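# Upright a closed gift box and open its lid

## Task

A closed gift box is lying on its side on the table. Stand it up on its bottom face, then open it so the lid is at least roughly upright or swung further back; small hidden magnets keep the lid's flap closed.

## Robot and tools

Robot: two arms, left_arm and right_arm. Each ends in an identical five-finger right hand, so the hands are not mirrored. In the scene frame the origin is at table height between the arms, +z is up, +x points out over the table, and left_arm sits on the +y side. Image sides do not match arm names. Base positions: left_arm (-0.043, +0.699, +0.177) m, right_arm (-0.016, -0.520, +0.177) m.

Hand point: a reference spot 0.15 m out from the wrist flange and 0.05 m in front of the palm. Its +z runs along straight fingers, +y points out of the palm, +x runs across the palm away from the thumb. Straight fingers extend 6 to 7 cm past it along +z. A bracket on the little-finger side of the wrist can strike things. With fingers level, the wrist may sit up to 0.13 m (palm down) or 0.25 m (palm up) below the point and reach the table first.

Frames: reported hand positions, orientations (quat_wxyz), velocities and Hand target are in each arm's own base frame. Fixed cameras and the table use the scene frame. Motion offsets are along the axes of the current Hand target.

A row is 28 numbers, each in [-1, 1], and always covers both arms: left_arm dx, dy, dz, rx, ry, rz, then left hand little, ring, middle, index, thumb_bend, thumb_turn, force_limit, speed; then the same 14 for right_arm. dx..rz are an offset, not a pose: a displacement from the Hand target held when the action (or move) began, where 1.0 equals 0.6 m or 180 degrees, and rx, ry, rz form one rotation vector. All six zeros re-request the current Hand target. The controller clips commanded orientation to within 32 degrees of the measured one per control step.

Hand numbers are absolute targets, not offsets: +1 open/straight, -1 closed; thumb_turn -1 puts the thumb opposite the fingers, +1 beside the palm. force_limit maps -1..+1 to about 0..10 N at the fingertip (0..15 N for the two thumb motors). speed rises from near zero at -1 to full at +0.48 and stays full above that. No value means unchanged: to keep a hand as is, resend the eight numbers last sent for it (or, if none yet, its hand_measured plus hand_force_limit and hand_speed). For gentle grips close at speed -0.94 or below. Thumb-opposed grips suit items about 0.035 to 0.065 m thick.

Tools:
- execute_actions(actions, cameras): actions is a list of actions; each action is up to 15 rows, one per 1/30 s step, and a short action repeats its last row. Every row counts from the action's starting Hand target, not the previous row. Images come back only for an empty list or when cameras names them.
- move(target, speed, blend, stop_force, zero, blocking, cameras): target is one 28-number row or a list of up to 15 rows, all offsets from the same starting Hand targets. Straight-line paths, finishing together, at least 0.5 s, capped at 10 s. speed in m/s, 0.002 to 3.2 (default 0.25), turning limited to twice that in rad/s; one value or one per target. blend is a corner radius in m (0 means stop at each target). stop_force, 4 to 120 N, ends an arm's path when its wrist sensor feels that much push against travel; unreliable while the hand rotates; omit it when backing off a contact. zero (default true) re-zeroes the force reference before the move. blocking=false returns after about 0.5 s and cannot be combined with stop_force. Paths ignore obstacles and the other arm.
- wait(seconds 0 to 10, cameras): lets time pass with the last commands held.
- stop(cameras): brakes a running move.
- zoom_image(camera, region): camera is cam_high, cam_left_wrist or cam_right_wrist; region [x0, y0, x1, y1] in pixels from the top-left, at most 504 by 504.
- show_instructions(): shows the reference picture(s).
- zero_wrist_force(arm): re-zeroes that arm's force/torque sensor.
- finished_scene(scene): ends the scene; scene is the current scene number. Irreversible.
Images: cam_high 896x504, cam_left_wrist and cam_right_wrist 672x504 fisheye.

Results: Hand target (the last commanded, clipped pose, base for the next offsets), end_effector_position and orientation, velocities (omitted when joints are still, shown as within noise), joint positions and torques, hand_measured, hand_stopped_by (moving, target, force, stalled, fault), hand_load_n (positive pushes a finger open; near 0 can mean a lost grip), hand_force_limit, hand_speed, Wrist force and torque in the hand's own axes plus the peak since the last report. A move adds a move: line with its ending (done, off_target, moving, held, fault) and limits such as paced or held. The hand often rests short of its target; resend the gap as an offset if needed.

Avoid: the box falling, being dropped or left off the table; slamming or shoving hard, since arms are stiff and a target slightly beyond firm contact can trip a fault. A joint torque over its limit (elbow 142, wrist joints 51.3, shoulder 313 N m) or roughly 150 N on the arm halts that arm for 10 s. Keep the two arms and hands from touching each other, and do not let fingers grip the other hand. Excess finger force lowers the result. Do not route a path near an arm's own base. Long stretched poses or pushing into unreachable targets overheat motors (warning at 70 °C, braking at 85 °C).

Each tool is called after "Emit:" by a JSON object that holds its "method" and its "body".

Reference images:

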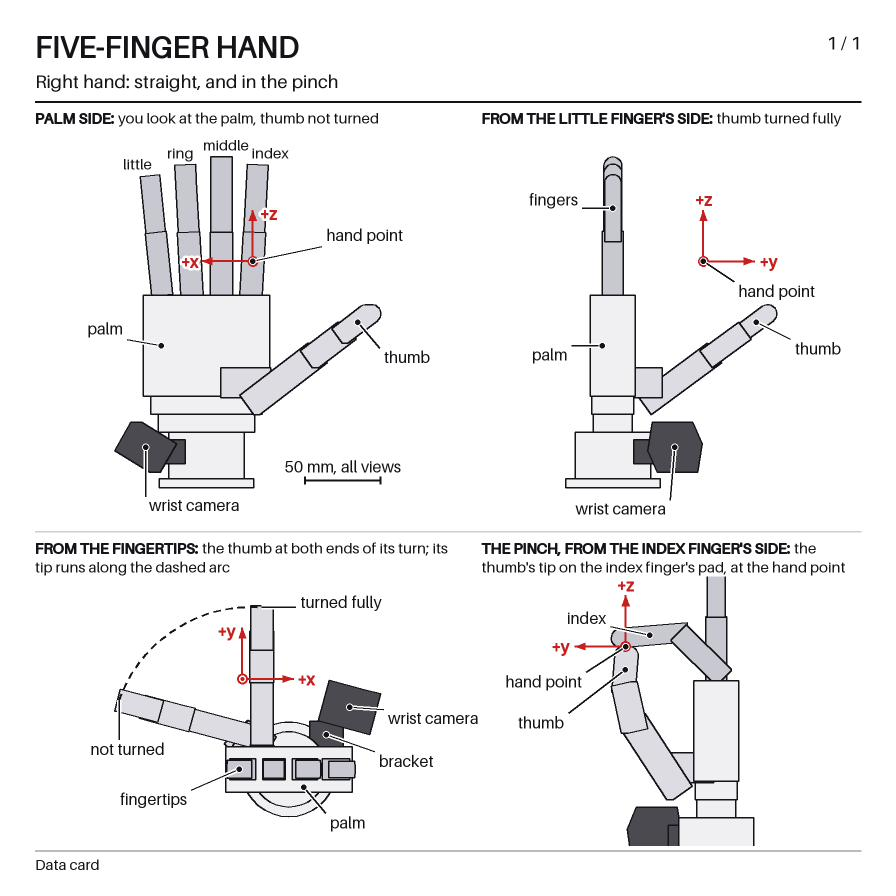

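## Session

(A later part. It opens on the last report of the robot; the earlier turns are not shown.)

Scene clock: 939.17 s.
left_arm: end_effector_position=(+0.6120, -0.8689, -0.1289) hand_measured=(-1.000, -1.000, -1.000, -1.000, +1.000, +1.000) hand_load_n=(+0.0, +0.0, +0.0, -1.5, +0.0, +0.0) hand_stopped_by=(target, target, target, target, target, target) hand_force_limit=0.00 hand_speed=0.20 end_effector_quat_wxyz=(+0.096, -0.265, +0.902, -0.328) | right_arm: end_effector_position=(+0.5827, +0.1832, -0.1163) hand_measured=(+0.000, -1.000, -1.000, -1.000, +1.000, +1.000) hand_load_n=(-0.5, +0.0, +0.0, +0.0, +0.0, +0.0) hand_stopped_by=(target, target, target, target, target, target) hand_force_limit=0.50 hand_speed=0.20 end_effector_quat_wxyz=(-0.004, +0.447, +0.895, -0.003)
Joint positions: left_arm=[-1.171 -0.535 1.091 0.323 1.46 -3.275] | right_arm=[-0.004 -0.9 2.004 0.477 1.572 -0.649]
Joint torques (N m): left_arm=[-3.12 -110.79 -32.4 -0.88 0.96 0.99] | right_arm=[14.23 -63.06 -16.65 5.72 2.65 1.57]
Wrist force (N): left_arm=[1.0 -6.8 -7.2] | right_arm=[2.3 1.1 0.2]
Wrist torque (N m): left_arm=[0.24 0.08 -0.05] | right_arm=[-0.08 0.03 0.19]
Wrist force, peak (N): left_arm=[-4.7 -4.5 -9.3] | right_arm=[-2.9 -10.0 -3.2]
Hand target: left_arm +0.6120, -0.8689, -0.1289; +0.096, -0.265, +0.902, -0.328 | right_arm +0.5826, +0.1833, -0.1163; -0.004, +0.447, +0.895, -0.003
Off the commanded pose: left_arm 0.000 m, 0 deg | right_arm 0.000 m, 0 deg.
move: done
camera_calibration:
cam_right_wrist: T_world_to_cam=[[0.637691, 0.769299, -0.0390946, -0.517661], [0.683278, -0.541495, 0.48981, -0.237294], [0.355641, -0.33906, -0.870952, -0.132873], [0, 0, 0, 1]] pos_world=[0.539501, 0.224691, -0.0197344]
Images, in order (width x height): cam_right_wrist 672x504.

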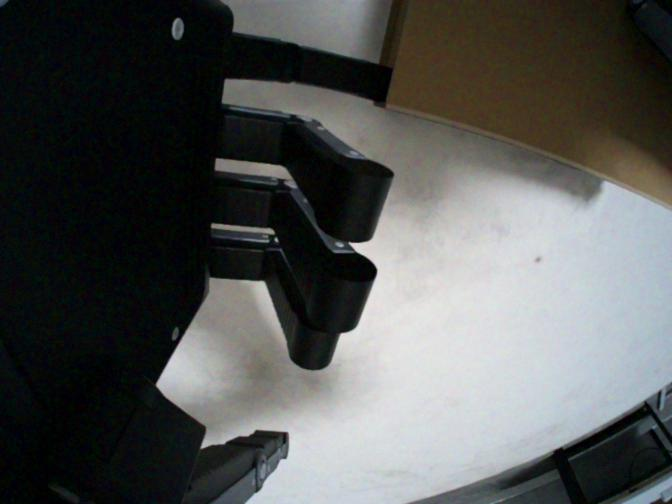

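Emit:
{"method": "zoom_image", "body": {"camera": "cam_right_wrist", "region": [340, 40, 440, 140]}}

Scaled by 5.040 from the camera's 672x504 image, which has a finer 960x720 frame.

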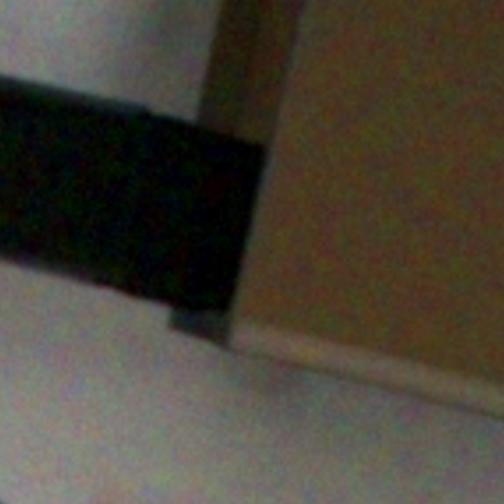

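Emit:
{"method": "move", "body": {"target": [0,0,0,0,0,0,-1,-1,-1,-1,1,1,0,0.2,-0.0133,0.0005,0,0,0,0,0,-1,-1,-1,1,1,0.5,0.2], "speed": 0.02, "cameras": ["cam_right_wrist"]}}

Emit:
{"method": "zoom_image", "body": {"camera": "cam_right_wrist", "region": [320, 20, 440, 140]}}

Scene clock: 946.50 s.
left_arm: end_effector_position=(+0.6120, -0.8690, -0.1289) hand_measured=(-1.000, -1.000, -1.000, -1.000, +1.000, +1.000) hand_load_n=(+0.0, +0.0, -0.5, -1.5, +0.0, +0.0) hand_stopped_by=(target, target, target, target, target, target) hand_force_limit=0.00 hand_speed=0.20 end_effector_quat_wxyz=(+0.096, -0.265, +0.902, -0.328) | right_arm: end_effector_position=(+0.5878, +0.1770, -0.1163) hand_measured=(+0.000, -1.000, -1.000, -1.000, +1.000, +1.000) hand_load_n=(+1.0, +0.0, +0.0, +0.0, +0.0, +0.0) hand_stopped_by=(target, target, target, target, target, target) hand_force_limit=0.50 hand_speed=0.20 end_effector_quat_wxyz=(-0.004, +0.447, +0.895, -0.003)
Joint positions: left_arm=[-1.171 -0.535 1.091 0.323 1.46 -3.275] | right_arm=[-0.016 -0.898 1.998 0.48 1.572 -0.661]
Joint torques (N m): left_arm=[-4.3 -107.55 -36.01 -0.64 1.06 0.97] | right_arm=[12.74 -62.28 -21.14 5.64 1.82 0.39]
Wrist force (N): left_arm=[-0.9 -6.1 -7.4] | right_arm=[0.9 -1.8 0.2]
Wrist torque (N m): left_arm=[0.23 0.04 -0.08] | right_arm=[-0.06 0.04 0.00]
Wrist force, peak (N): left_arm=[0.9 -7.0 -7.5] | right_arm=[2.4 1.0 0.4]
Hand target: left_arm +0.6120, -0.8689, -0.1289; +0.096, -0.265, +0.902, -0.328 | right_arm +0.5877, +0.1771, -0.1163; -0.004, +0.447, +0.895, -0.003
Off the commanded pose: left_arm 0.000 m, 0 deg | right_arm 0.000 m, 0 deg.
move: done
camera_calibration:
cam_right_wrist: T_world_to_cam=[[0.637713, 0.769279, -0.0391507, -0.516088], [0.683304, -0.541517, 0.48975, -0.244078], [0.355554, -0.339072, -0.870983, -0.136704], [0, 0, 0, 1]] pos_world=[0.544501, 0.218491, -0.0197347]
Images, in order (width x height): cam_right_wrist 672x504.

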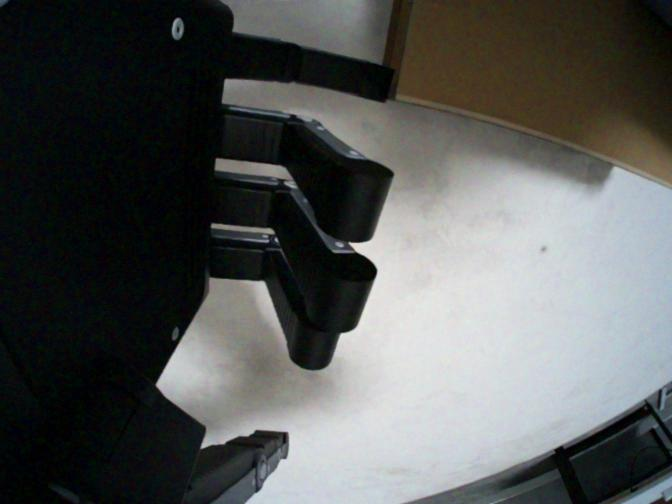

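Scaled by 4.200 from the camera's 672x504 image, which has a finer 960x720 frame.

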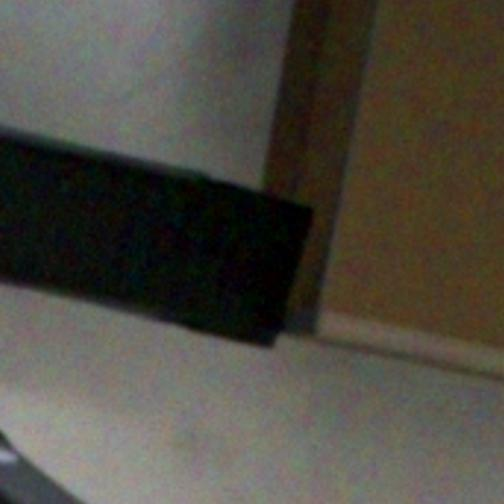

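Emit:
{"method": "move", "body": {"target": [[0,-0.016,-0.0192,0,0,0,-1,-1,-1,-1,1,1,0,0.2,0.0167,-0.0267,0,0,0,-0.029,0,-1,-1,-1,1,1,0.5,0.2],[0.0992,-0.0267,-0.0102,0,0,0,-1,-1,-1,-1,1,1,0,0.2,0.0167,-0.0267,0,0,0,-0.029,0,-1,-1,-1,1,1,0.5,0.2]], "speed": [0.05, 0.1], "blend": [0.005, 0]}}

Emit:
{"method": "move", "body": {"target": [0,0.0321,0.0383,0,0,0,-1,-1,-1,-1,1,1,0,0.2,0,0,0,0,0,0,0,-1,-1,-1,1,1,0.5,0.2], "speed": 0.01, "stop_force": 18, "cameras": ["cam_right_wrist"]}}

Scene clock: 972.97 s.
left_arm: end_effector_position=(+0.5664, -0.9082, -0.1140) hand_measured=(-1.000, -1.000, -1.000, -1.000, +1.000, +1.000) hand_load_n=(+0.5, +0.0, +0.0, +0.0, +0.0, +0.0) hand_stopped_by=(target, target, target, target, target, target) hand_force_limit=0.00 hand_speed=0.20 end_effector_quat_wxyz=(+0.096, -0.265, +0.902, -0.328) | right_arm: end_effector_position=(+0.5689, +0.1755, -0.1161) hand_measured=(+0.000, -1.000, -1.000, -1.000, +1.000, +1.000) hand_load_n=(+0.0, +0.0, +0.0, +0.0, +0.0, +0.0) hand_stopped_by=(target, target, target, target, target, target) hand_force_limit=0.50 hand_speed=0.20 end_effector_quat_wxyz=(-0.004, +0.405, +0.914, -0.003)
Joint positions: left_arm=[-1.233 -0.532 1.057 0.362 1.421 -3.322] | right_arm=[-0.032 -0.914 2.038 0.457 1.572 -0.767]
Joint torques (N m): left_arm=[13.31 -128.67 -27.09 -0.68 1.64 4.36] | right_arm=[15.27 -55.9 -24.45 7.05 -0.96 2.6]
Wrist force (N): left_arm=[-0.4 0.7 -0.5] | right_arm=[0.0 -0.2 0.0]
Wrist torque (N m): left_arm=[0.11 -0.04 0.07] | right_arm=[-0.07 -0.02 -0.21]
Wrist force, peak (N): left_arm=[-1.2 -6.4 -7.9] | right_arm=[0.5 -2.3 0.3]
Hand target: left_arm +0.5664, -0.9082, -0.1139; +0.096, -0.265, +0.902, -0.328 | right_arm +0.5688, +0.1755, -0.1161; -0.004, +0.405, +0.914, -0.003
Off the commanded pose: left_arm 0.000 m, 0 deg | right_arm 0.000 m, 0 deg.
move: done

Scene clock: 975.37 s.
left_arm: end_effector_position=(+0.5665, -0.9082, -0.1292) hand_measured=(-1.000, -1.000, -1.000, -1.000, +1.000, +1.000) hand_load_n=(+0.0, -1.5, -1.5, -2.0, +0.0, +0.0) hand_stopped_by=(target, target, target, target, target, target) hand_force_limit=0.00 hand_speed=0.20 end_effector_quat_wxyz=(+0.096, -0.265, +0.902, -0.328) | right_arm: end_effector_position=(+0.5688, +0.1755, -0.1161) hand_measured=(+0.000, -1.000, -1.000, -1.000, +1.000, +1.000) hand_load_n=(+0.0, +0.0, +0.0, +0.5, -0.5, +0.0) hand_stopped_by=(target, target, target, target, target, target) hand_force_limit=0.50 hand_speed=0.20 end_effector_quat_wxyz=(-0.004, +0.405, +0.914, -0.003)
Joint positions: left_arm=[-1.233 -0.518 1.058 0.346 1.422 -3.322] | right_arm=[-0.031 -0.914 2.038 0.457 1.572 -0.767]
Joint torques (N m): left_arm=[8.91 -107.61 -19.24 3.93 1.14 3.13] | right_arm=[15.9 -54.95 -24.71 7.2 -1.19 2.7]
Wrist force (N): left_arm=[-0.6 -8.2 -17.0] | right_arm=[-0.2 -0.1 0.2]
Wrist torque (N m): left_arm=[0.47 0.28 -0.17] | right_arm=[-0.06 0.00 -0.22]
Wrist force, peak (N): left_arm=[-1.1 -10.7 -25.2] | right_arm=[-0.6 -0.4 0.2]
Hand target: left_arm +0.5665, -0.9082, -0.1292; +0.096, -0.265, +0.902, -0.328 (not the last commanded pose) | right_arm +0.5688, +0.1755, -0.1161; -0.004, +0.405, +0.914, -0.003
Off the commanded pose: left_arm 0.015 m, 0 deg | right_arm 0.000 m, 0 deg.
move: contact (left_arm)
camera_calibration:
cam_right_wrist: T_world_to_cam=[[0.565046, 0.824162, -0.0384712, -0.470993], [0.729816, -0.477526, 0.489222, -0.269802], [0.384827, -0.30451, -0.871311, -0.153106], [0, 0, 0, 1]] pos_world=[0.521958, 0.212714, -0.0195296]
Images, in order (width x height): cam_right_wrist 672x504.

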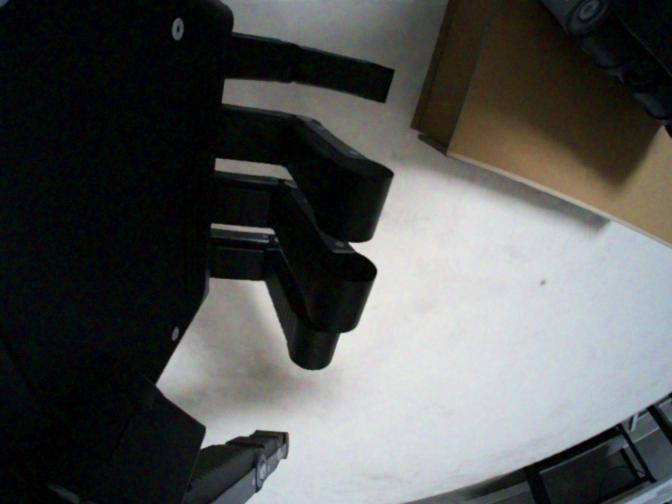

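Emit:
{"method": "move", "body": {"target": [0,0,0,0,0,0,-1,-1,-1,-1,1,1,0,0.2,0,0.028,0,0,0,0,0,-1,-1,-1,1,1,0.5,0.2], "speed": 0.05}}

Emit:
{"method": "move", "body": {"target": [0,0,0,0,0,0,-1,-1,-1,-1,1,1,0,0.2,0,0.025,0,0,0,0,0,-1,-1,-1,1,1,0.5,0.2], "speed": 0.008, "stop_force": 4}}

Emit:
{"method": "move", "body": {"target": [[0,0,0,0,0,0,-1,-1,-1,-1,1,1,0,0.2,0,0.0025,0,0,0,0,0,-1,-1,-1,1,1,0.5,0.2],[0,0,0,0,0,0,-1,-1,-1,-1,1,1,0,0.2,-0.015,0.003,0,0,0,0,0,-1,-1,-1,1,1,0.5,0.2]], "speed": 0.015, "cameras": ["cam_right_wrist"]}}

Emit:
{"method": "zoom_image", "body": {"camera": "cam_right_wrist", "region": [320, 20, 480, 180]}}

Scene clock: 985.63 s.
left_arm: end_effector_position=(+0.5665, -0.9082, -0.1292) hand_measured=(-1.000, -1.000, -1.000, -1.000, +1.000, +1.000) hand_load_n=(+0.0, -1.5, -1.5, -2.0, +0.0, +0.0) hand_stopped_by=(target, target, target, target, target, target) hand_force_limit=0.00 hand_speed=0.20 end_effector_quat_wxyz=(+0.096, -0.265, +0.902, -0.328) | right_arm: end_effector_position=(+0.5814, +0.1869, -0.1163) hand_measured=(+0.000, -1.000, -1.000, -1.000, +1.000, +1.000) hand_load_n=(+0.0, +0.0, +0.0, +0.0, +0.0, +0.0) hand_stopped_by=(target, target, target, target, target, target) hand_force_limit=0.50 hand_speed=0.20 end_effector_quat_wxyz=(-0.004, +0.405, +0.914, -0.003)
Joint positions: left_arm=[-1.233 -0.518 1.058 0.346 1.422 -3.322] | right_arm=[-0.009 -0.901 2.006 0.476 1.572 -0.744]
Joint torques (N m): left_arm=[-0.59 -108.51 -18.87 3.55 0.66 1.9] | right_arm=[-14.61 -84.16 -6.83 1.59 -1.34 -2.03]
Wrist force (N): left_arm=[-0.3 -7.8 -16.3] | right_arm=[-0.4 -0.2 0.2]
Wrist torque (N m): left_arm=[0.44 0.21 -0.14] | right_arm=[-0.06 0.03 -0.24]
Wrist force, peak (N): left_arm=[-0.4 -8.2 -16.9] | right_arm=[-0.1 -0.8 0.0]
Hand target: left_arm +0.5665, -0.9082, -0.1292; +0.096, -0.265, +0.902, -0.328 | right_arm +0.5813, +0.1868, -0.1163; -0.004, +0.405, +0.914, -0.003
Off the commanded pose: left_arm 0.000 m, 0 deg | right_arm 0.000 m, 0 deg.
move: done

Scene clock: 987.67 s.
left_arm: end_effector_position=(+0.5665, -0.9082, -0.1292) hand_measured=(-1.000, -1.000, -1.000, -1.000, +1.000, +1.000) hand_load_n=(+0.0, -1.5, -1.5, -2.0, +0.0, -0.5) hand_stopped_by=(target, target, target, target, target, target) hand_force_limit=0.00 hand_speed=0.20 end_effector_quat_wxyz=(+0.096, -0.265, +0.902, -0.328) | right_arm: end_effector_position=(+0.5867, +0.1917, -0.1163) hand_measured=(+0.000, -1.000, -1.000, -1.000, +1.000, +1.000) hand_load_n=(+0.0, +0.0, +0.0, +0.0, +0.0, +0.0) hand_stopped_by=(target, target, target, target, target, target) hand_force_limit=0.50 hand_speed=0.20 end_effector_quat_wxyz=(-0.004, +0.405, +0.914, -0.003)
Joint positions: left_arm=[-1.233 -0.518 1.058 0.346 1.422 -3.322] | right_arm=[0.001 -0.895 1.992 0.484 1.572 -0.735]
Joint torques (N m): left_arm=[-5.63 -106.86 -19.3 3.37 0.78 0.75] | right_arm=[-11.67 -90.43 -7.73 1.15 -1.45 -2.6]
Wrist force (N): left_arm=[-1.5 -8.1 -16.2] | right_arm=[-1.4 -2.8 -0.4]
Wrist torque (N m): left_arm=[0.43 0.23 -0.19] | right_arm=[-0.04 0.08 -0.32]
Wrist force, peak (N): left_arm=[-0.5 -7.8 -16.8] | right_arm=[-2.2 -8.3 -2.3]
Hand target: left_arm +0.5665, -0.9082, -0.1292; +0.096, -0.265, +0.902, -0.328 | right_arm +0.5867, +0.1917, -0.1163; -0.004, +0.405, +0.914, -0.003 (not the last commanded pose)
Off the commanded pose: left_arm 0.000 m, 0 deg | right_arm 0.008 m, 0 deg.
move: contact (right_arm)

Scene clock: 989.03 s.
left_arm: end_effector_position=(+0.5665, -0.9082, -0.1292) hand_measured=(-1.000, -1.000, -1.000, -1.000, +1.000, +1.000) hand_load_n=(+0.0, +0.0, -0.5, -2.0, -0.5, +0.0) hand_stopped_by=(target, target, target, target, target, target) hand_force_limit=0.00 hand_speed=0.20 end_effector_quat_wxyz=(+0.096, -0.265, +0.902, -0.328) | right_arm: end_effector_position=(+0.5941, +0.1861, -0.1164) hand_measured=(+0.000, -1.000, -1.000, -1.000, +1.000, +1.000) hand_load_n=(+2.5, +0.0, +0.5, +0.0, +0.0, +0.0) hand_stopped_by=(target, target, target, target, target, target) hand_force_limit=0.50 hand_speed=0.20 end_effector_quat_wxyz=(-0.004, +0.405, +0.914, -0.003)
Joint positions: left_arm=[-1.233 -0.518 1.058 0.346 1.422 -3.322] | right_arm=[-0.01 -0.891 1.981 0.491 1.572 -0.746]
Joint torques (N m): left_arm=[-11 -104.74 -24.57 2.18 1.19 0.42] | right_arm=[7.24 -65.99 -23.18 4.35 1.76 -0.08]
Wrist force (N): left_arm=[-4.9 -12.1 -12.7] | right_arm=[2.3 -3.9 0.2]
Wrist torque (N m): left_arm=[0.38 0.11 -0.43] | right_arm=[0.06 0.16 -0.21]
Wrist force, peak (N): left_arm=[-9.3 -7.9 -17.8] | right_arm=[-6.2 -16.2 -4.6]
Hand target: left_arm +0.5665, -0.9082, -0.1292; +0.096, -0.265, +0.902, -0.328 | right_arm +0.5941, +0.1862, -0.1164; -0.004, +0.405, +0.914, -0.003
Off the commanded pose: left_arm 0.000 m, 0 deg | right_arm 0.000 m, 0 deg.
move: done
camera_calibration:
cam_right_wrist: T_world_to_cam=[[0.565045, 0.824163, -0.0384686, -0.494032], [0.729834, -0.47754, 0.48918, -0.283115], [0.384794, -0.304485, -0.871334, -0.159777], [0, 0, 0, 1]] pos_world=[0.547258, 0.223314, -0.0197295]
Images, in order (width x height): cam_right_wrist 672x504.

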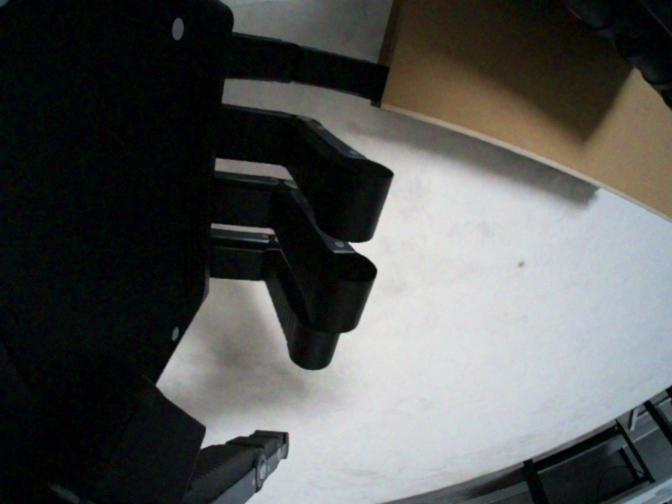

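Scaled by 3.150 from the camera's 672x504 image, which has a finer 960x720 frame.

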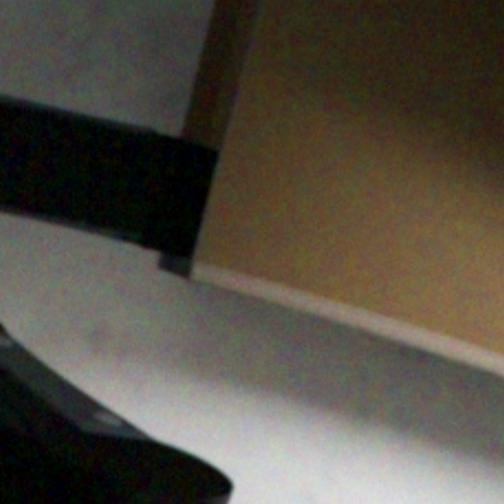

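Emit:
{"method": "move", "body": {"target": [0,0,0,0,0,0,-1,-1,-1,-1,1,1,0,0.2,-0.0133,0.0005,0,0,0,0,0,-1,-1,-1,1,1,0.5,0.2], "speed": 0.015, "cameras": ["cam_right_wrist"]}}

Emit:
{"method": "zoom_image", "body": {"camera": "cam_right_wrist", "region": [320, 20, 480, 180]}}

Scene clock: 992.73 s.
left_arm: end_effector_position=(+0.5664, -0.9083, -0.1292) hand_measured=(-1.000, -1.000, -1.000, -1.000, +1.000, +1.000) hand_load_n=(+0.0, +0.0, +0.0, -1.5, +0.0, +0.0) hand_stopped_by=(target, target, target, target, target, target) hand_force_limit=0.00 hand_speed=0.20 end_effector_quat_wxyz=(+0.096, -0.265, +0.902, -0.328) | right_arm: end_effector_position=(+0.5997, +0.1804, -0.1164) hand_measured=(+0.000, -1.000, -1.000, -1.000, +1.000, +1.000) hand_load_n=(+1.5, +0.0, +0.0, +0.0, +0.0, +0.0) hand_stopped_by=(target, target, target, target, target, target) hand_force_limit=0.50 hand_speed=0.20 end_effector_quat_wxyz=(-0.004, +0.405, +0.914, -0.003)
Joint positions: left_arm=[-1.233 -0.518 1.058 0.346 1.422 -3.322] | right_arm=[-0.02 -0.887 1.973 0.495 1.572 -0.756]
Joint torques (N m): left_arm=[-5.73 -100.75 -27.4 3.32 1.74 -1.17] | right_arm=[7.04 -63.57 -21.36 5.44 2.15 -0.12]
Wrist force (N): left_arm=[-1.7 -12.3 -10.1] | right_arm=[1.1 -1.0 0.0]
Wrist torque (N m): left_arm=[0.30 0.09 -0.32] | right_arm=[0.13 0.10 -0.02]
Wrist force, peak (N): left_arm=[-4.8 -12.5 -12.8] | right_arm=[5.1 0.9 1.0]
Hand target: left_arm +0.5665, -0.9082, -0.1292; +0.096, -0.265, +0.902, -0.328 | right_arm +0.5996, +0.1805, -0.1164; -0.004, +0.405, +0.914, -0.003
Off the commanded pose: left_arm 0.000 m, 0 deg | right_arm 0.000 m, 0 deg.
move: done
camera_calibration:
cam_right_wrist: T_world_to_cam=[[0.565045, 0.824163, -0.0384686, -0.492502], [0.729834, -0.47754, 0.48918, -0.289875], [0.384794, -0.304485, -0.871334, -0.163754], [0, 0, 0, 1]] pos_world=[0.552858, 0.217614, -0.0198295]
Images, in order (width x height): cam_right_wrist 672x504.

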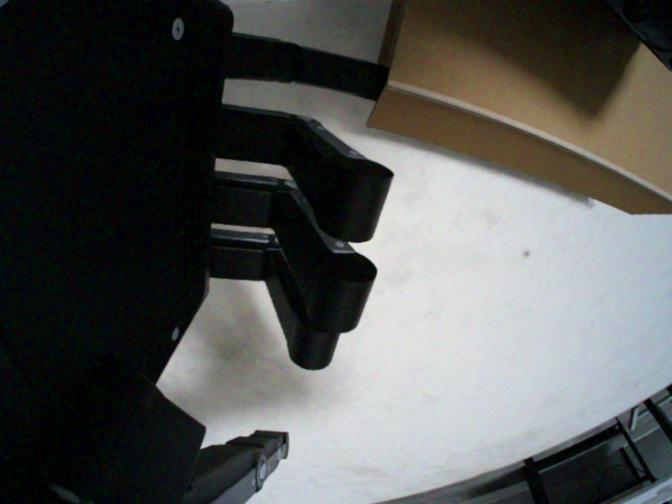

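Scaled by 3.150 from the camera's 672x504 image, which has a finer 960x720 frame.

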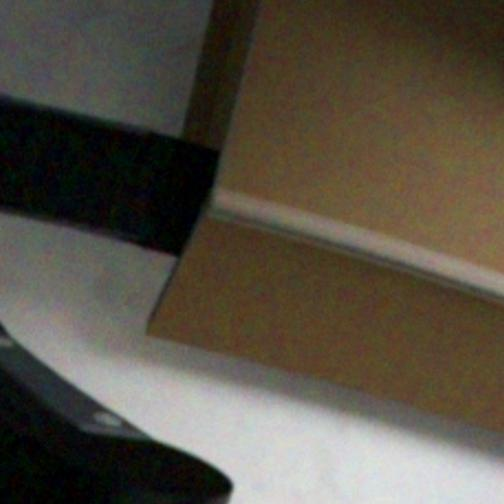

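Emit:
{"method": "move", "body": {"target": [0,0,0,0,0,0,-1,-1,-1,-1,1,1,0,0.2,-0.0233,0.001,0,0,0,0,0,-1,-1,-1,1,1,0.5,0.2], "speed": 0.02, "cameras": ["cam_right_wrist"]}}

Emit:
{"method": "zoom_image", "body": {"camera": "cam_right_wrist", "region": [320, 0, 480, 160]}}

Scene clock: 1001.70 s.
left_arm: end_effector_position=(+0.5665, -0.9082, -0.1292) hand_measured=(-1.000, -1.000, -1.000, -1.000, +1.000, +1.000) hand_load_n=(+0.0, +0.0, +0.0, -1.5, +0.0, +0.0) hand_stopped_by=(target, target, target, target, target, target) hand_force_limit=0.00 hand_speed=0.20 end_effector_quat_wxyz=(+0.096, -0.265, +0.902, -0.328) | right_arm: end_effector_position=(+0.6096, +0.1704, -0.1165) hand_measured=(+0.000, -1.000, -1.000, -1.000, +1.000, +1.000) hand_load_n=(+0.5, +0.0, +0.0, +0.0, +0.0, -0.5) hand_stopped_by=(target, target, target, target, target, target) hand_force_limit=0.50 hand_speed=0.20 end_effector_quat_wxyz=(-0.004, +0.405, +0.914, -0.003)
Joint positions: left_arm=[-1.233 -0.518 1.058 0.346 1.422 -3.322] | right_arm=[-0.039 -0.881 1.959 0.504 1.573 -0.774]
Joint torques (N m): left_arm=[8.22 -95.44 -15.73 5.46 2.32 -2.64] | right_arm=[13.82 -68.69 -16.38 5.65 2.16 0.35]
Wrist force (N): left_arm=[-1.5 -12.4 -9.8] | right_arm=[-0.4 0.7 0.0]
Wrist torque (N m): left_arm=[0.28 0.05 -0.32] | right_arm=[0.08 0.10 0.09]
Wrist force, peak (N): left_arm=[-1.7 -12.8 -10.0] | right_arm=[1.6 -1.6 0.0]
Hand target: left_arm +0.5665, -0.9082, -0.1292; +0.096, -0.265, +0.902, -0.328 | right_arm +0.6095, +0.1705, -0.1165; -0.004, +0.405, +0.914, -0.003
Off the commanded pose: left_arm 0.000 m, 0 deg | right_arm 0.000 m, 0 deg.
move: done
camera_calibration:
cam_right_wrist: T_world_to_cam=[[0.565045, 0.824163, -0.0384686, -0.489858], [0.729834, -0.47754, 0.48918, -0.301827], [0.384794, -0.304485, -0.871334, -0.170696], [0, 0, 0, 1]] pos_world=[0.562758, 0.207614, -0.0199295]
Images, in order (width x height): cam_right_wrist 672x504.

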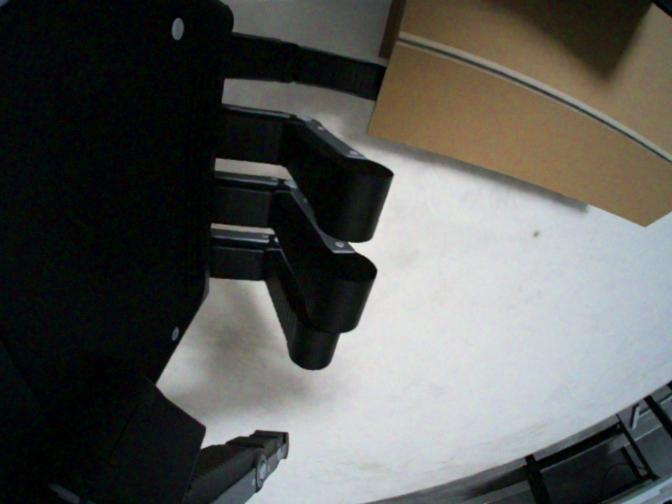

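Scaled by 3.150 from the camera's 672x504 image, which has a finer 960x720 frame.

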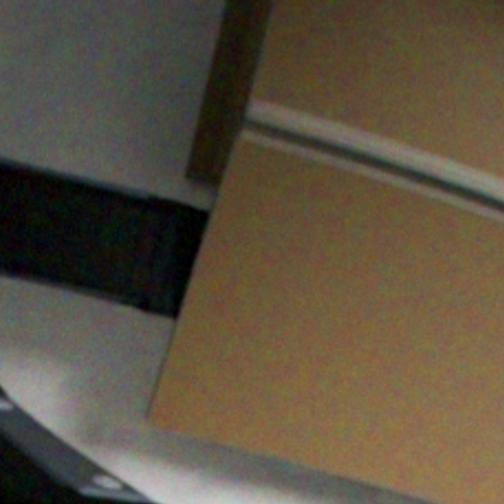

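Emit:
{"method": "move", "body": {"target": [[0,-0.0268,-0.0319,0,0,0,-1,-1,-1,-1,1,1,0,0.2,0,-0.0042,0,0,0,0,0,-1,-1,-1,1,1,0.5,0.2],[0,0.068,-0.439,0,0,0,-1,-1,-1,-1,1,1,0,0.2,0.025,-0.0042,-0.03,0,0,0,0,-1,-1,-1,1,1,0.5,0.2]], "speed": [0.05, 0.15], "blend": [0.005, 0], "cameras": ["cam_right_wrist"]}}

Emit:
{"method": "zoom_image", "body": {"camera": "cam_right_wrist", "region": [320, 0, 480, 160]}}

Scene clock: 1019.47 s.
left_arm: end_effector_position=(+0.4579, -0.7396, +0.0463) hand_measured=(-1.000, -1.000, -1.000, -1.000, +1.000, +1.000) hand_load_n=(+0.0, +0.0, +0.0, +0.0, +0.0, +0.0) hand_stopped_by=(target, target, target, target, target, target) hand_force_limit=0.00 hand_speed=0.20 end_effector_quat_wxyz=(+0.096, -0.265, +0.902, -0.328) | right_arm: end_effector_position=(+0.5977, +0.1800, -0.0983) hand_measured=(+0.000, -1.000, -1.000, -1.000, +1.000, +1.000) hand_load_n=(+0.5, +0.0, +0.0, +0.0, +0.0, +0.0) hand_stopped_by=(target, target, target, target, target, target) hand_force_limit=0.50 hand_speed=0.20 end_effector_quat_wxyz=(-0.004, +0.405, +0.914, -0.003)
Joint positions: left_arm=[-1.296 -0.971 1.569 0.297 1.382 -3.373] | right_arm=[-0.021 -0.917 1.978 0.52 1.572 -0.757]
Joint torques (N m): left_arm=[12.48 -92.91 -37.91 2.45 0.61 3.48] | right_arm=[-2.87 -63.14 -15.18 3.67 -1.91 -0.7]
Wrist force (N): left_arm=[0.0 0.6 -0.5] | right_arm=[-0.8 0.7 0.6]
Wrist torque (N m): left_arm=[0.10 -0.09 0.16] | right_arm=[0.09 0.07 -0.24]
Wrist force, peak (N): left_arm=[-1.6 -12.7 -10.3] | right_arm=[-0.8 0.7 0.6]
Hand target: left_arm +0.4580, -0.7395, +0.0464; +0.096, -0.265, +0.902, -0.328 | right_arm +0.5977, +0.1800, -0.0984; -0.004, +0.405, +0.914, -0.003
Off the commanded pose: left_arm 0.000 m, 0 deg | right_arm 0.000 m, 0 deg.
move: done
camera_calibration:
cam_right_wrist: T_world_to_cam=[[0.565045, 0.824163, -0.0384686, -0.490428], [0.729834, -0.47754, 0.48918, -0.297413], [0.384794, -0.304485, -0.871334, -0.147305], [0, 0, 0, 1]] pos_world=[0.550858, 0.217314, -0.00172953]
Images, in order (width x height): cam_right_wrist 672x504.

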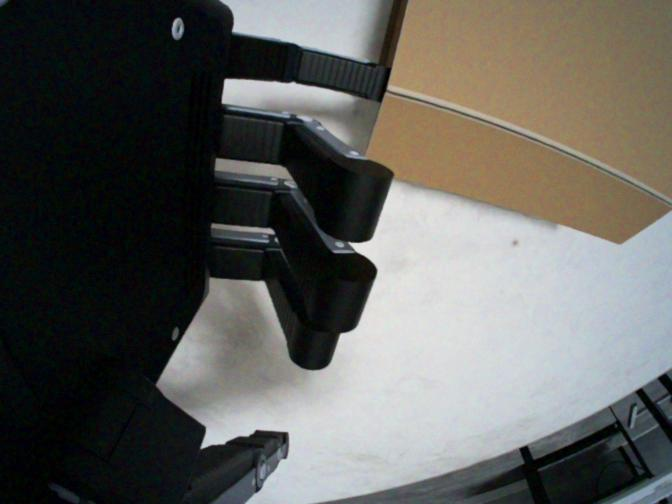

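Scaled by 3.150 from the camera's 672x504 image, which has a finer 960x720 frame.

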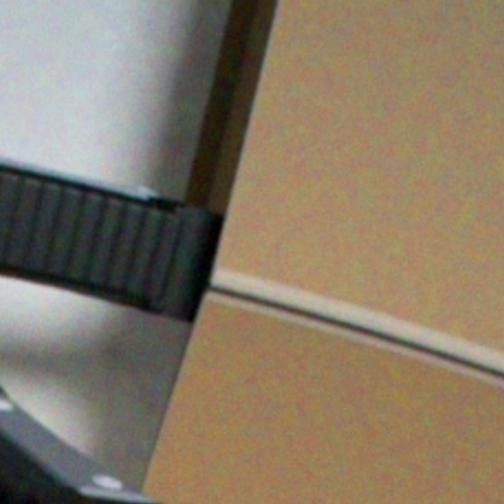

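Emit:
{"method": "move", "body": {"target": [[0,0,0,0,0,0,-1,-1,-1,-1,1,1,0,0.2,0,0.0008,-0.0133,0,0,0,0,-1,-1,-1,1,1,0.5,0.2],[0,0,0,0,0,0,-1,-1,-1,-1,1,1,0,0.2,0.0042,0.0012,-0.0467,0,0,0,0,-1,-1,-1,1,1,0.5,0.2]], "speed": 0.03, "blend": [0.003, 0], "cameras": ["cam_right_wrist"]}}

Emit:
{"method": "zoom_image", "body": {"camera": "cam_right_wrist", "region": [320, 0, 520, 200]}}

Scene clock: 1025.50 s.
left_arm: end_effector_position=(+0.4580, -0.7395, +0.0464) hand_measured=(-1.000, -1.000, -1.000, -1.000, +1.000, +1.000) hand_load_n=(+0.0, +0.0, +0.0, +0.0, -0.5, +0.0) hand_stopped_by=(target, target, target, target, target, target) hand_force_limit=0.00 hand_speed=0.20 end_effector_quat_wxyz=(+0.096, -0.265, +0.902, -0.328) | right_arm: end_effector_position=(+0.5968, +0.1824, -0.0702) hand_measured=(+0.000, -1.000, -1.000, -1.000, +1.000, +1.000) hand_load_n=(+0.5, +0.0, +0.0, +0.0, +0.0, +0.0) hand_stopped_by=(target, target, target, target, target, target) hand_force_limit=0.50 hand_speed=0.20 end_effector_quat_wxyz=(-0.004, +0.405, +0.914, -0.003)
Joint positions: left_arm=[-1.296 -0.971 1.569 0.297 1.382 -3.372] | right_arm=[-0.017 -0.961 1.979 0.563 1.572 -0.753]
Joint torques (N m): left_arm=[11.1 -97.35 -27.51 -0.82 0.98 3.63] | right_arm=[8.72 -58.26 -9.69 1.47 -1.72 1.62]
Wrist force (N): left_arm=[0.0 0.7 -0.5] | right_arm=[-0.6 0.7 0.7]
Wrist torque (N m): left_arm=[0.12 -0.10 0.13] | right_arm=[0.07 0.03 -0.23]
Wrist force, peak (N): left_arm=[0.1 1.1 -0.3] | right_arm=[-0.7 0.5 1.3]
Hand target: left_arm +0.4580, -0.7395, +0.0464; +0.096, -0.265, +0.902, -0.328 | right_arm +0.5968, +0.1824, -0.0704; -0.004, +0.405, +0.914, -0.003
Off the commanded pose: left_arm 0.000 m, 0 deg | right_arm 0.000 m, 0 deg.
move: done
camera_calibration:
cam_right_wrist: T_world_to_cam=[[0.565066, 0.824146, -0.0385183, -0.490741], [0.729863, -0.477562, 0.489116, -0.309413], [0.384708, -0.304496, -0.871368, -0.121724], [0, 0, 0, 1]] pos_world=[0.549958, 0.219614, 0.0263702]
Images, in order (width x height): cam_right_wrist 672x504.

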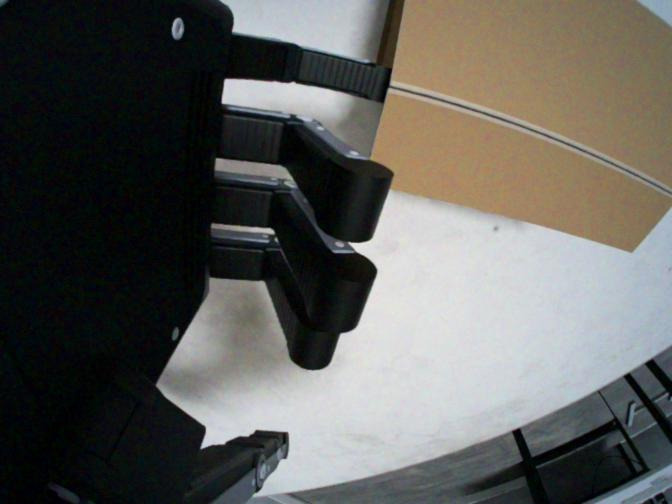

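Scaled by 2.520 from the camera's 672x504 image, which has a finer 960x720 frame.

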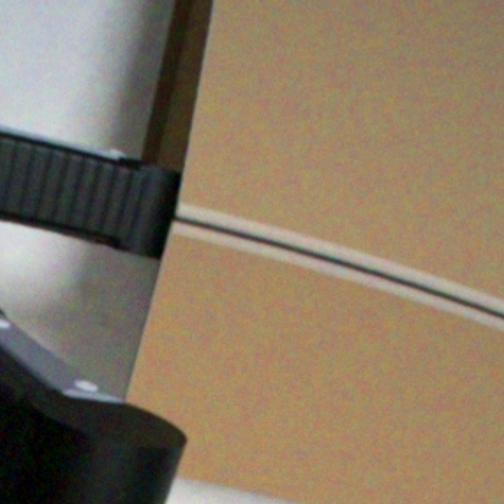

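Emit:
{"method": "move", "body": {"target": [[0,0,0,0,0,0,-1,-1,-1,-1,1,1,0,0.2,0,0.0067,0,0,0,0,0,-1,-1,-1,1,1,0.5,0.2],[0,0,0,0,0,0,-1,-1,-1,-1,1,1,0,0.2,0.011,0.0067,-0.035,0,0,0,0,-1,-1,-1,1,1,0.5,0.2],[0,0,0,0,0,0,-1,-1,-1,-1,1,1,0,0.2,0.0307,0.0067,-0.0655,0,0,0,0,-1,-1,-1,1,1,0.5,0.2],[0,0,0,0,0,0,-1,-1,-1,-1,1,1,0,0.2,0.0573,0.0067,-0.09,0,0,0,0,-1,-1,-1,1,1,0.5,0.2]], "speed": 0.05, "blend": [0.002, 0.005, 0.005, 0], "cameras": ["cam_right_wrist"]}}

Scene clock: 1041.60 s.
left_arm: end_effector_position=(+0.4580, -0.7395, +0.0464) hand_measured=(-1.000, -1.000, -1.000, -1.000, +1.000, +1.000) hand_load_n=(+0.0, +0.0, +0.0, +0.0, +0.0, +0.0) hand_stopped_by=(target, target, target, target, target, target) hand_force_limit=0.00 hand_speed=0.20 end_effector_quat_wxyz=(+0.096, -0.265, +0.902, -0.328) | right_arm: end_effector_position=(+0.5771, +0.2107, -0.0161) hand_measured=(+0.000, -1.000, -1.000, -1.000, +1.000, +1.000) hand_load_n=(+0.0, +0.0, +0.0, +0.0, +0.0, +0.0) hand_stopped_by=(target, target, target, target, target, target) hand_force_limit=0.50 hand_speed=0.20 end_effector_quat_wxyz=(-0.004, +0.405, +0.914, -0.003)
Joint positions: left_arm=[-1.296 -0.971 1.569 0.297 1.382 -3.372] | right_arm=[0.037 -1.051 1.991 0.64 1.572 -0.698]
Joint torques (N m): left_arm=[13.08 -96.8 -28.9 -0.51 1.3 3.37] | right_arm=[-14.33 -51.91 -25.77 1.5 -1.39 -2.48]
Wrist force (N): left_arm=[0.1 0.6 -0.6] | right_arm=[-0.6 0.5 0.2]
Wrist torque (N m): left_arm=[0.11 -0.11 0.13] | right_arm=[0.03 0.07 -0.24]
Wrist force, peak (N): left_arm=[0.2 1.1 -0.6] | right_arm=[-0.9 0.8 1.4]
Hand target: left_arm +0.4580, -0.7395, +0.0464; +0.096, -0.265, +0.902, -0.328 | right_arm +0.5773, +0.2106, -0.0162; -0.004, +0.405, +0.914, -0.003
Off the commanded pose: left_arm 0.000 m, 0 deg | right_arm 0.000 m, 0 deg.
move: done
camera_calibration:
cam_right_wrist: T_world_to_cam=[[0.56504, 0.82416, -0.0385977, -0.500911], [0.729928, -0.477531, 0.48905, -0.308018], [0.384624, -0.304506, -0.871401, -0.0582194], [0, 0, 0, 1]] pos_world=[0.530258, 0.248014, 0.0805697]
Images, in order (width x height): cam_right_wrist 672x504.

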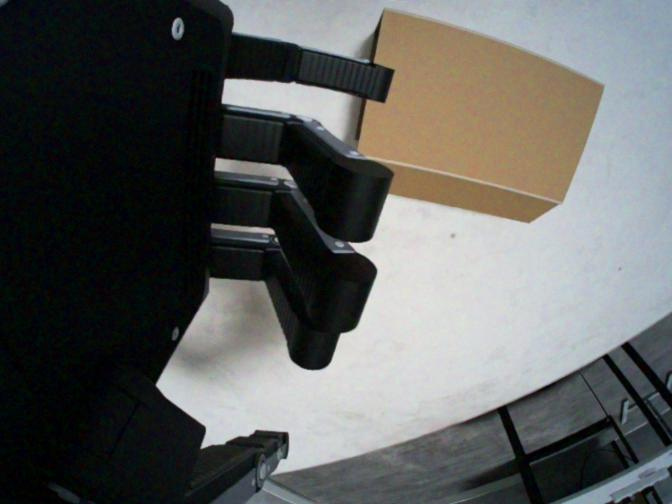

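Emit:
{"method": "zoom_image", "body": {"camera": "cam_right_wrist", "region": [340, 0, 620, 240]}}

Scaled by 1.800 from the camera's 672x504 image, which has a finer 960x720 frame.

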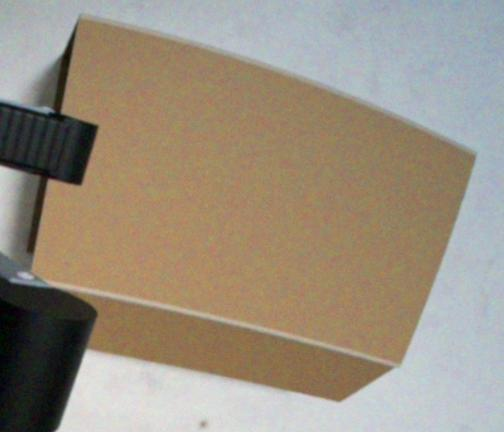

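Emit:
{"method": "move", "body": {"target": [[0,0,0,0,0,0,-1,-1,-1,-1,1,1,0,0.2,-0.0027,-0.0977,-0.077,0,0,0,1,1,1,0,1,-1,0,0.2],[0,0,0,0,0,0,-1,-1,-1,-1,1,1,0,0.2,0,-0.0327,0.0563,0.0078,0.25,-0.0189,1,1,1,0,1,-1,0,0.2]], "speed": 0.2, "blend": [0.02, 0], "cameras": ["cam_right_wrist"]}}

Scene clock: 1160.13 s.
left_arm: end_effector_position=(+0.4580, -0.7395, +0.0464) hand_measured=(-1.000, -1.000, -1.000, -1.000, +1.000, +1.000) hand_load_n=(+0.5, +0.0, +0.0, +0.0, +0.0, +0.0) hand_stopped_by=(target, target, target, target, target, target) hand_force_limit=0.00 hand_speed=0.20 end_effector_quat_wxyz=(+0.096, -0.265, +0.902, -0.328) | right_arm: end_effector_position=(+0.5625, +0.1973, -0.0499) hand_measured=(+1.000, +1.000, +1.000, +0.000, +1.000, -1.000) hand_load_n=(+0.0, +0.0, +0.0, +0.0, +0.0, +0.0) hand_stopped_by=(target, target, target, target, target, target) hand_force_limit=0.00 hand_speed=0.20 end_effector_quat_wxyz=(-0.359, +0.349, +0.854, +0.142)
Joint positions: left_arm=[-1.296 -0.971 1.569 0.297 1.382 -3.372] | right_arm=[-0.215 -0.737 1.843 1.178 1.19 -1.154]
Joint torques (N m): left_arm=[13.16 -95.53 -29.56 -0.13 1 3.43] | right_arm=[16.2 -85.15 -5.95 3.33 1.05 1.84]
Wrist force (N): left_arm=[0.4 0.5 -0.2] | right_arm=[-0.7 1.1 0.1]
Wrist torque (N m): left_arm=[0.07 -0.16 0.14] | right_arm=[0.16 0.00 -0.04]
Wrist force, peak (N): left_arm=[0.1 1.1 -0.6] | right_arm=[-0.7 2.1 1.6]
Hand target: left_arm +0.4580, -0.7395, +0.0464; +0.096, -0.265, +0.902, -0.328 | right_arm +0.5624, +0.1974, -0.0498; -0.359, +0.349, +0.854, +0.142
Off the commanded pose: left_arm 0.000 m, 0 deg | right_arm 0.000 m, 0 deg.
move: done
camera_calibration:
cam_right_wrist: T_world_to_cam=[[0.54673, 0.826392, 0.134768, -0.464372], [0.82551, -0.505072, -0.251866, -0.372459], [-0.140073, 0.248955, -0.958332, 0.095471], [0, 0, 0, 1]] pos_world=[0.574727, 0.171866, 0.0602655]
Images, in order (width x height): cam_right_wrist 672x504.

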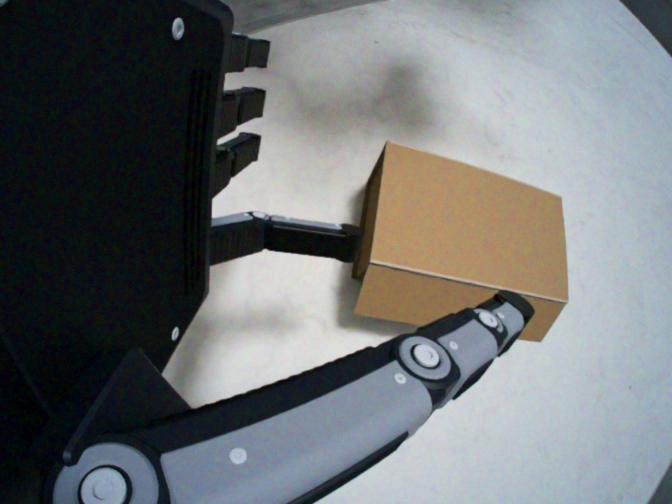

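Emit:
{"method": "move", "body": {"target": [0,0,0,0,0,0,-1,-1,-1,-1,1,1,0,0.2,-0.091,-0.0022,0.067,0,0,0,1,1,1,0,1,-1,0,0.2], "speed": 0.12, "cameras": ["cam_right_wrist"]}}

Scene clock: 1180.70 s.
left_arm: end_effector_position=(+0.4580, -0.7395, +0.0464) hand_measured=(-1.000, -1.000, -1.000, -1.000, +1.000, +1.000) hand_load_n=(+0.0, +0.0, +0.0, +0.0, +0.0, +0.0) hand_stopped_by=(target, target, target, target, target, target) hand_force_limit=0.00 hand_speed=0.20 end_effector_quat_wxyz=(+0.096, -0.265, +0.902, -0.328) | right_arm: end_effector_position=(+0.5682, +0.1891, -0.1170) hand_measured=(+1.000, +1.000, +1.000, +0.000, +1.000, -1.000) hand_load_n=(+0.0, +0.0, +0.0, +0.0, +0.0, +0.0) hand_stopped_by=(target, target, target, target, target, target) hand_force_limit=0.00 hand_speed=0.20 end_effector_quat_wxyz=(-0.359, +0.349, +0.854, +0.142)
Joint positions: left_arm=[-1.296 -0.971 1.569 0.297 1.382 -3.372] | right_arm=[-0.226 -0.63 1.805 1.111 1.197 -1.162]
Joint torques (N m): left_arm=[10.89 -93.28 -29.54 -0.04 1.03 3.36] | right_arm=[13.59 -102.2 -3.9 7.46 -1.5 0.47]
Wrist force (N): left_arm=[0.1 0.5 -0.4] | right_arm=[-1.0 1.0 -0.1]
Wrist torque (N m): left_arm=[0.08 -0.12 0.13] | right_arm=[0.15 0.05 0.27]
Wrist force, peak (N): left_arm=[0.1 1.1 -0.5] | right_arm=[-1.8 1.2 0.7]
Hand target: left_arm +0.4580, -0.7395, +0.0464; +0.096, -0.265, +0.902, -0.328 | right_arm +0.5681, +0.1893, -0.1169; -0.359, +0.349, +0.854, +0.142
Off the commanded pose: left_arm 0.000 m, 0 deg | right_arm 0.000 m, 0 deg.
move: done
camera_calibration:
cam_right_wrist: T_world_to_cam=[[0.546609, 0.826464, 0.13482, -0.451651], [0.825625, -0.505009, -0.251613, -0.398389], [-0.139864, 0.248845, -0.958392, 0.0338212], [0, 0, 0, 1]] pos_world=[0.580526, 0.163667, -0.00693451]
Images, in order (width x height): cam_right_wrist 672x504.

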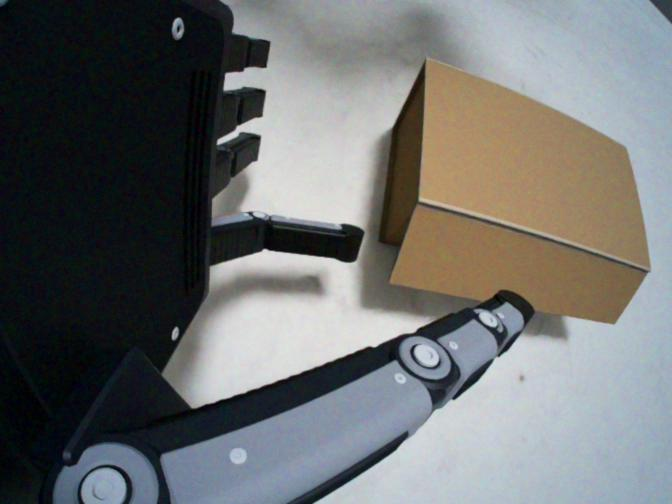

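Emit:
{"method": "move", "body": {"target": [0,0,0,0,0,0,-1,-1,-1,-1,1,1,0,0.2,0,0.0543,0.0024,0,0,0,1,1,1,0,1,-1,0,0.2], "speed": 0.04, "stop_force": 4, "cameras": ["cam_right_wrist"]}}

Emit:
{"method": "zoom_image", "body": {"camera": "cam_right_wrist", "region": [250, 130, 500, 330]}}

Scene clock: 1190.40 s.
left_arm: end_effector_position=(+0.4580, -0.7395, +0.0464) hand_measured=(-1.000, -1.000, -1.000, -1.000, +1.000, +1.000) hand_load_n=(+0.0, +0.0, +0.0, +0.0, +0.0, -0.5) hand_stopped_by=(target, target, target, target, target, target) hand_force_limit=0.00 hand_speed=0.20 end_effector_quat_wxyz=(+0.096, -0.265, +0.902, -0.328) | right_arm: end_effector_position=(+0.5901, +0.2133, -0.1182) hand_measured=(+1.000, +1.000, +1.000, +0.000, +1.000, -1.000) hand_load_n=(+0.0, +0.0, +0.0, +0.0, +0.0, +0.0) hand_stopped_by=(target, target, target, target, target, target) hand_force_limit=0.00 hand_speed=0.20 end_effector_quat_wxyz=(-0.359, +0.349, +0.854, +0.142)
Joint positions: left_arm=[-1.296 -0.971 1.569 0.297 1.382 -3.372] | right_arm=[-0.182 -0.613 1.752 1.135 1.168 -1.126]
Joint torques (N m): left_arm=[12.98 -94.89 -30.05 0.65 1.17 3.46] | right_arm=[-14.26 -105.48 -5.22 1.7 1.57 -2.83]
Wrist force (N): left_arm=[0.2 0.7 -0.5] | right_arm=[-1.0 1.1 0.0]
Wrist torque (N m): left_arm=[0.11 -0.12 0.14] | right_arm=[0.16 0.04 0.08]
Wrist force, peak (N): left_arm=[0.2 0.8 -0.8] | right_arm=[-1.3 1.5 0.0]
Hand target: left_arm +0.4580, -0.7395, +0.0464; +0.096, -0.265, +0.902, -0.328 | right_arm +0.5901, +0.2133, -0.1182; -0.359, +0.349, +0.854, +0.142
Off the commanded pose: left_arm 0.000 m, 0 deg | right_arm 0.000 m, 0 deg.
move: done
camera_calibration:
cam_right_wrist: T_world_to_cam=[[0.546665, 0.826441, 0.134734, -0.48349], [0.825536, -0.504994, -0.251935, -0.404503], [-0.14017, 0.248952, -0.958319, 0.0298766], [0, 0, 0, 1]] pos_world=[0.602427, 0.187867, -0.00813464]
Images, in order (width x height): cam_right_wrist 672x504.

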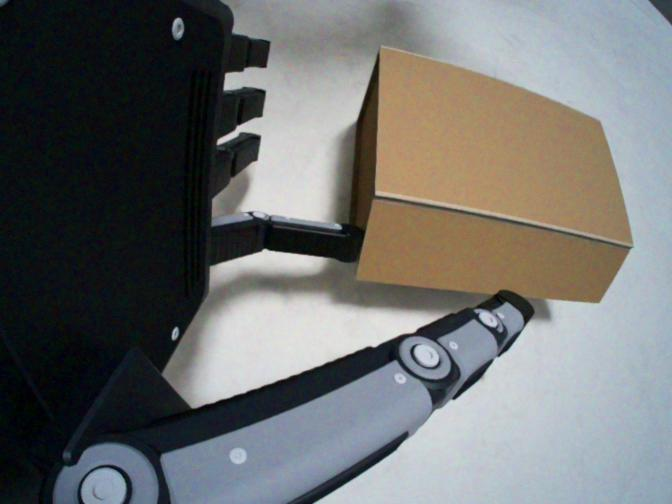

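Scaled by 2.016 from the camera's 672x504 image, which has a finer 960x720 frame.

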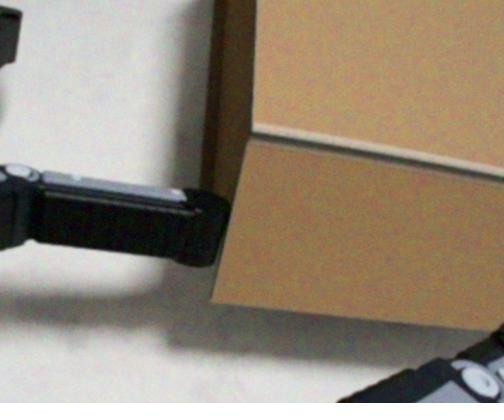

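Emit:
{"method": "move", "body": {"target": [[0,0,0,0,0,0,-1,-1,-1,-1,1,1,0,0.2,-0.0117,-0.01,-0.0017,0,0,0,1,1,1,0,1,-1,0,0.2],[0,0,0,0,0,0,-1,-1,-1,-1,1,1,0,0.2,-0.0117,0.026,-0.0017,0,0,0,1,1,1,0,1,-1,0,0.2]], "speed": 0.04, "blend": [0.003, 0], "cameras": ["cam_right_wrist"]}}

Emit:
{"method": "zoom_image", "body": {"camera": "cam_right_wrist", "region": [250, 130, 500, 330]}}

Scene clock: 1210.03 s.
left_arm: end_effector_position=(+0.4580, -0.7395, +0.0464) hand_measured=(-1.000, -1.000, -1.000, -1.000, +1.000, +1.000) hand_load_n=(+0.0, +0.0, +0.0, +0.0, +0.0, +0.0) hand_stopped_by=(target, target, target, target, target, target) hand_force_limit=0.00 hand_speed=0.20 end_effector_quat_wxyz=(+0.096, -0.265, +0.902, -0.328) | right_arm: end_effector_position=(+0.6050, +0.2207, -0.1226) hand_measured=(+1.000, +1.000, +1.000, +0.000, +1.000, -1.000) hand_load_n=(+0.5, +0.0, +0.0, +0.0, +0.0, +0.0) hand_stopped_by=(target, target, target, target, target, target) hand_force_limit=0.00 hand_speed=0.20 end_effector_quat_wxyz=(-0.359, +0.349, +0.854, +0.142)
Joint positions: left_arm=[-1.296 -0.971 1.569 0.297 1.382 -3.372] | right_arm=[-0.167 -0.596 1.714 1.15 1.159 -1.114]
Joint torques (N m): left_arm=[12.52 -94.47 -30.34 0.75 1.16 3.41] | right_arm=[-13.06 -99.28 -5.76 1.92 1.71 -2.5]
Wrist force (N): left_arm=[0.2 0.9 -0.4] | right_arm=[-1.2 1.0 0.1]
Wrist torque (N m): left_arm=[0.14 -0.13 0.14] | right_arm=[0.14 0.06 -0.07]
Wrist force, peak (N): left_arm=[0.3 1.0 -0.6] | right_arm=[-0.6 1.6 -0.4]
Hand target: left_arm +0.4580, -0.7395, +0.0464; +0.096, -0.265, +0.902, -0.328 | right_arm +0.6050, +0.2205, -0.1226; -0.359, +0.349, +0.854, +0.142
Off the commanded pose: left_arm 0.000 m, 0 deg | right_arm 0.000 m, 0 deg.
move: done
camera_calibration:
cam_right_wrist: T_world_to_cam=[[0.546727, 0.826421, 0.134604, -0.497167], [0.825461, -0.505031, -0.252106, -0.414257], [-0.140367, 0.248943, -0.958292, 0.0260683], [0, 0, 0, 1]] pos_world=[0.617427, 0.195166, -0.0125353]
Images, in order (width x height): cam_right_wrist 672x504.

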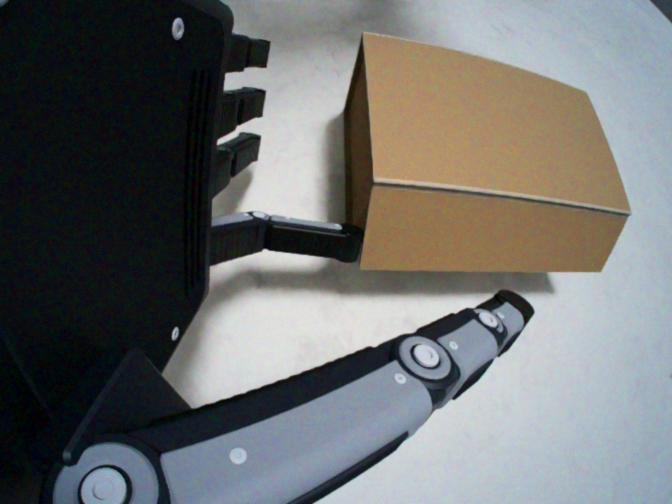

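Scaled by 2.016 from the camera's 672x504 image, which has a finer 960x720 frame.

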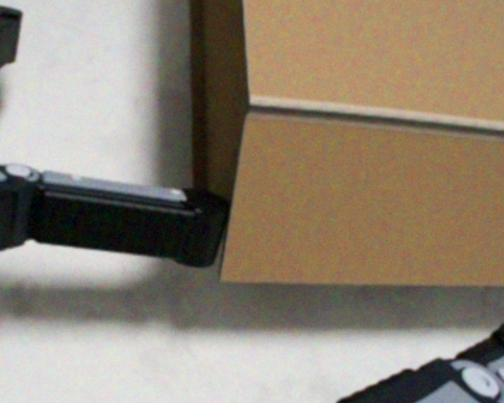

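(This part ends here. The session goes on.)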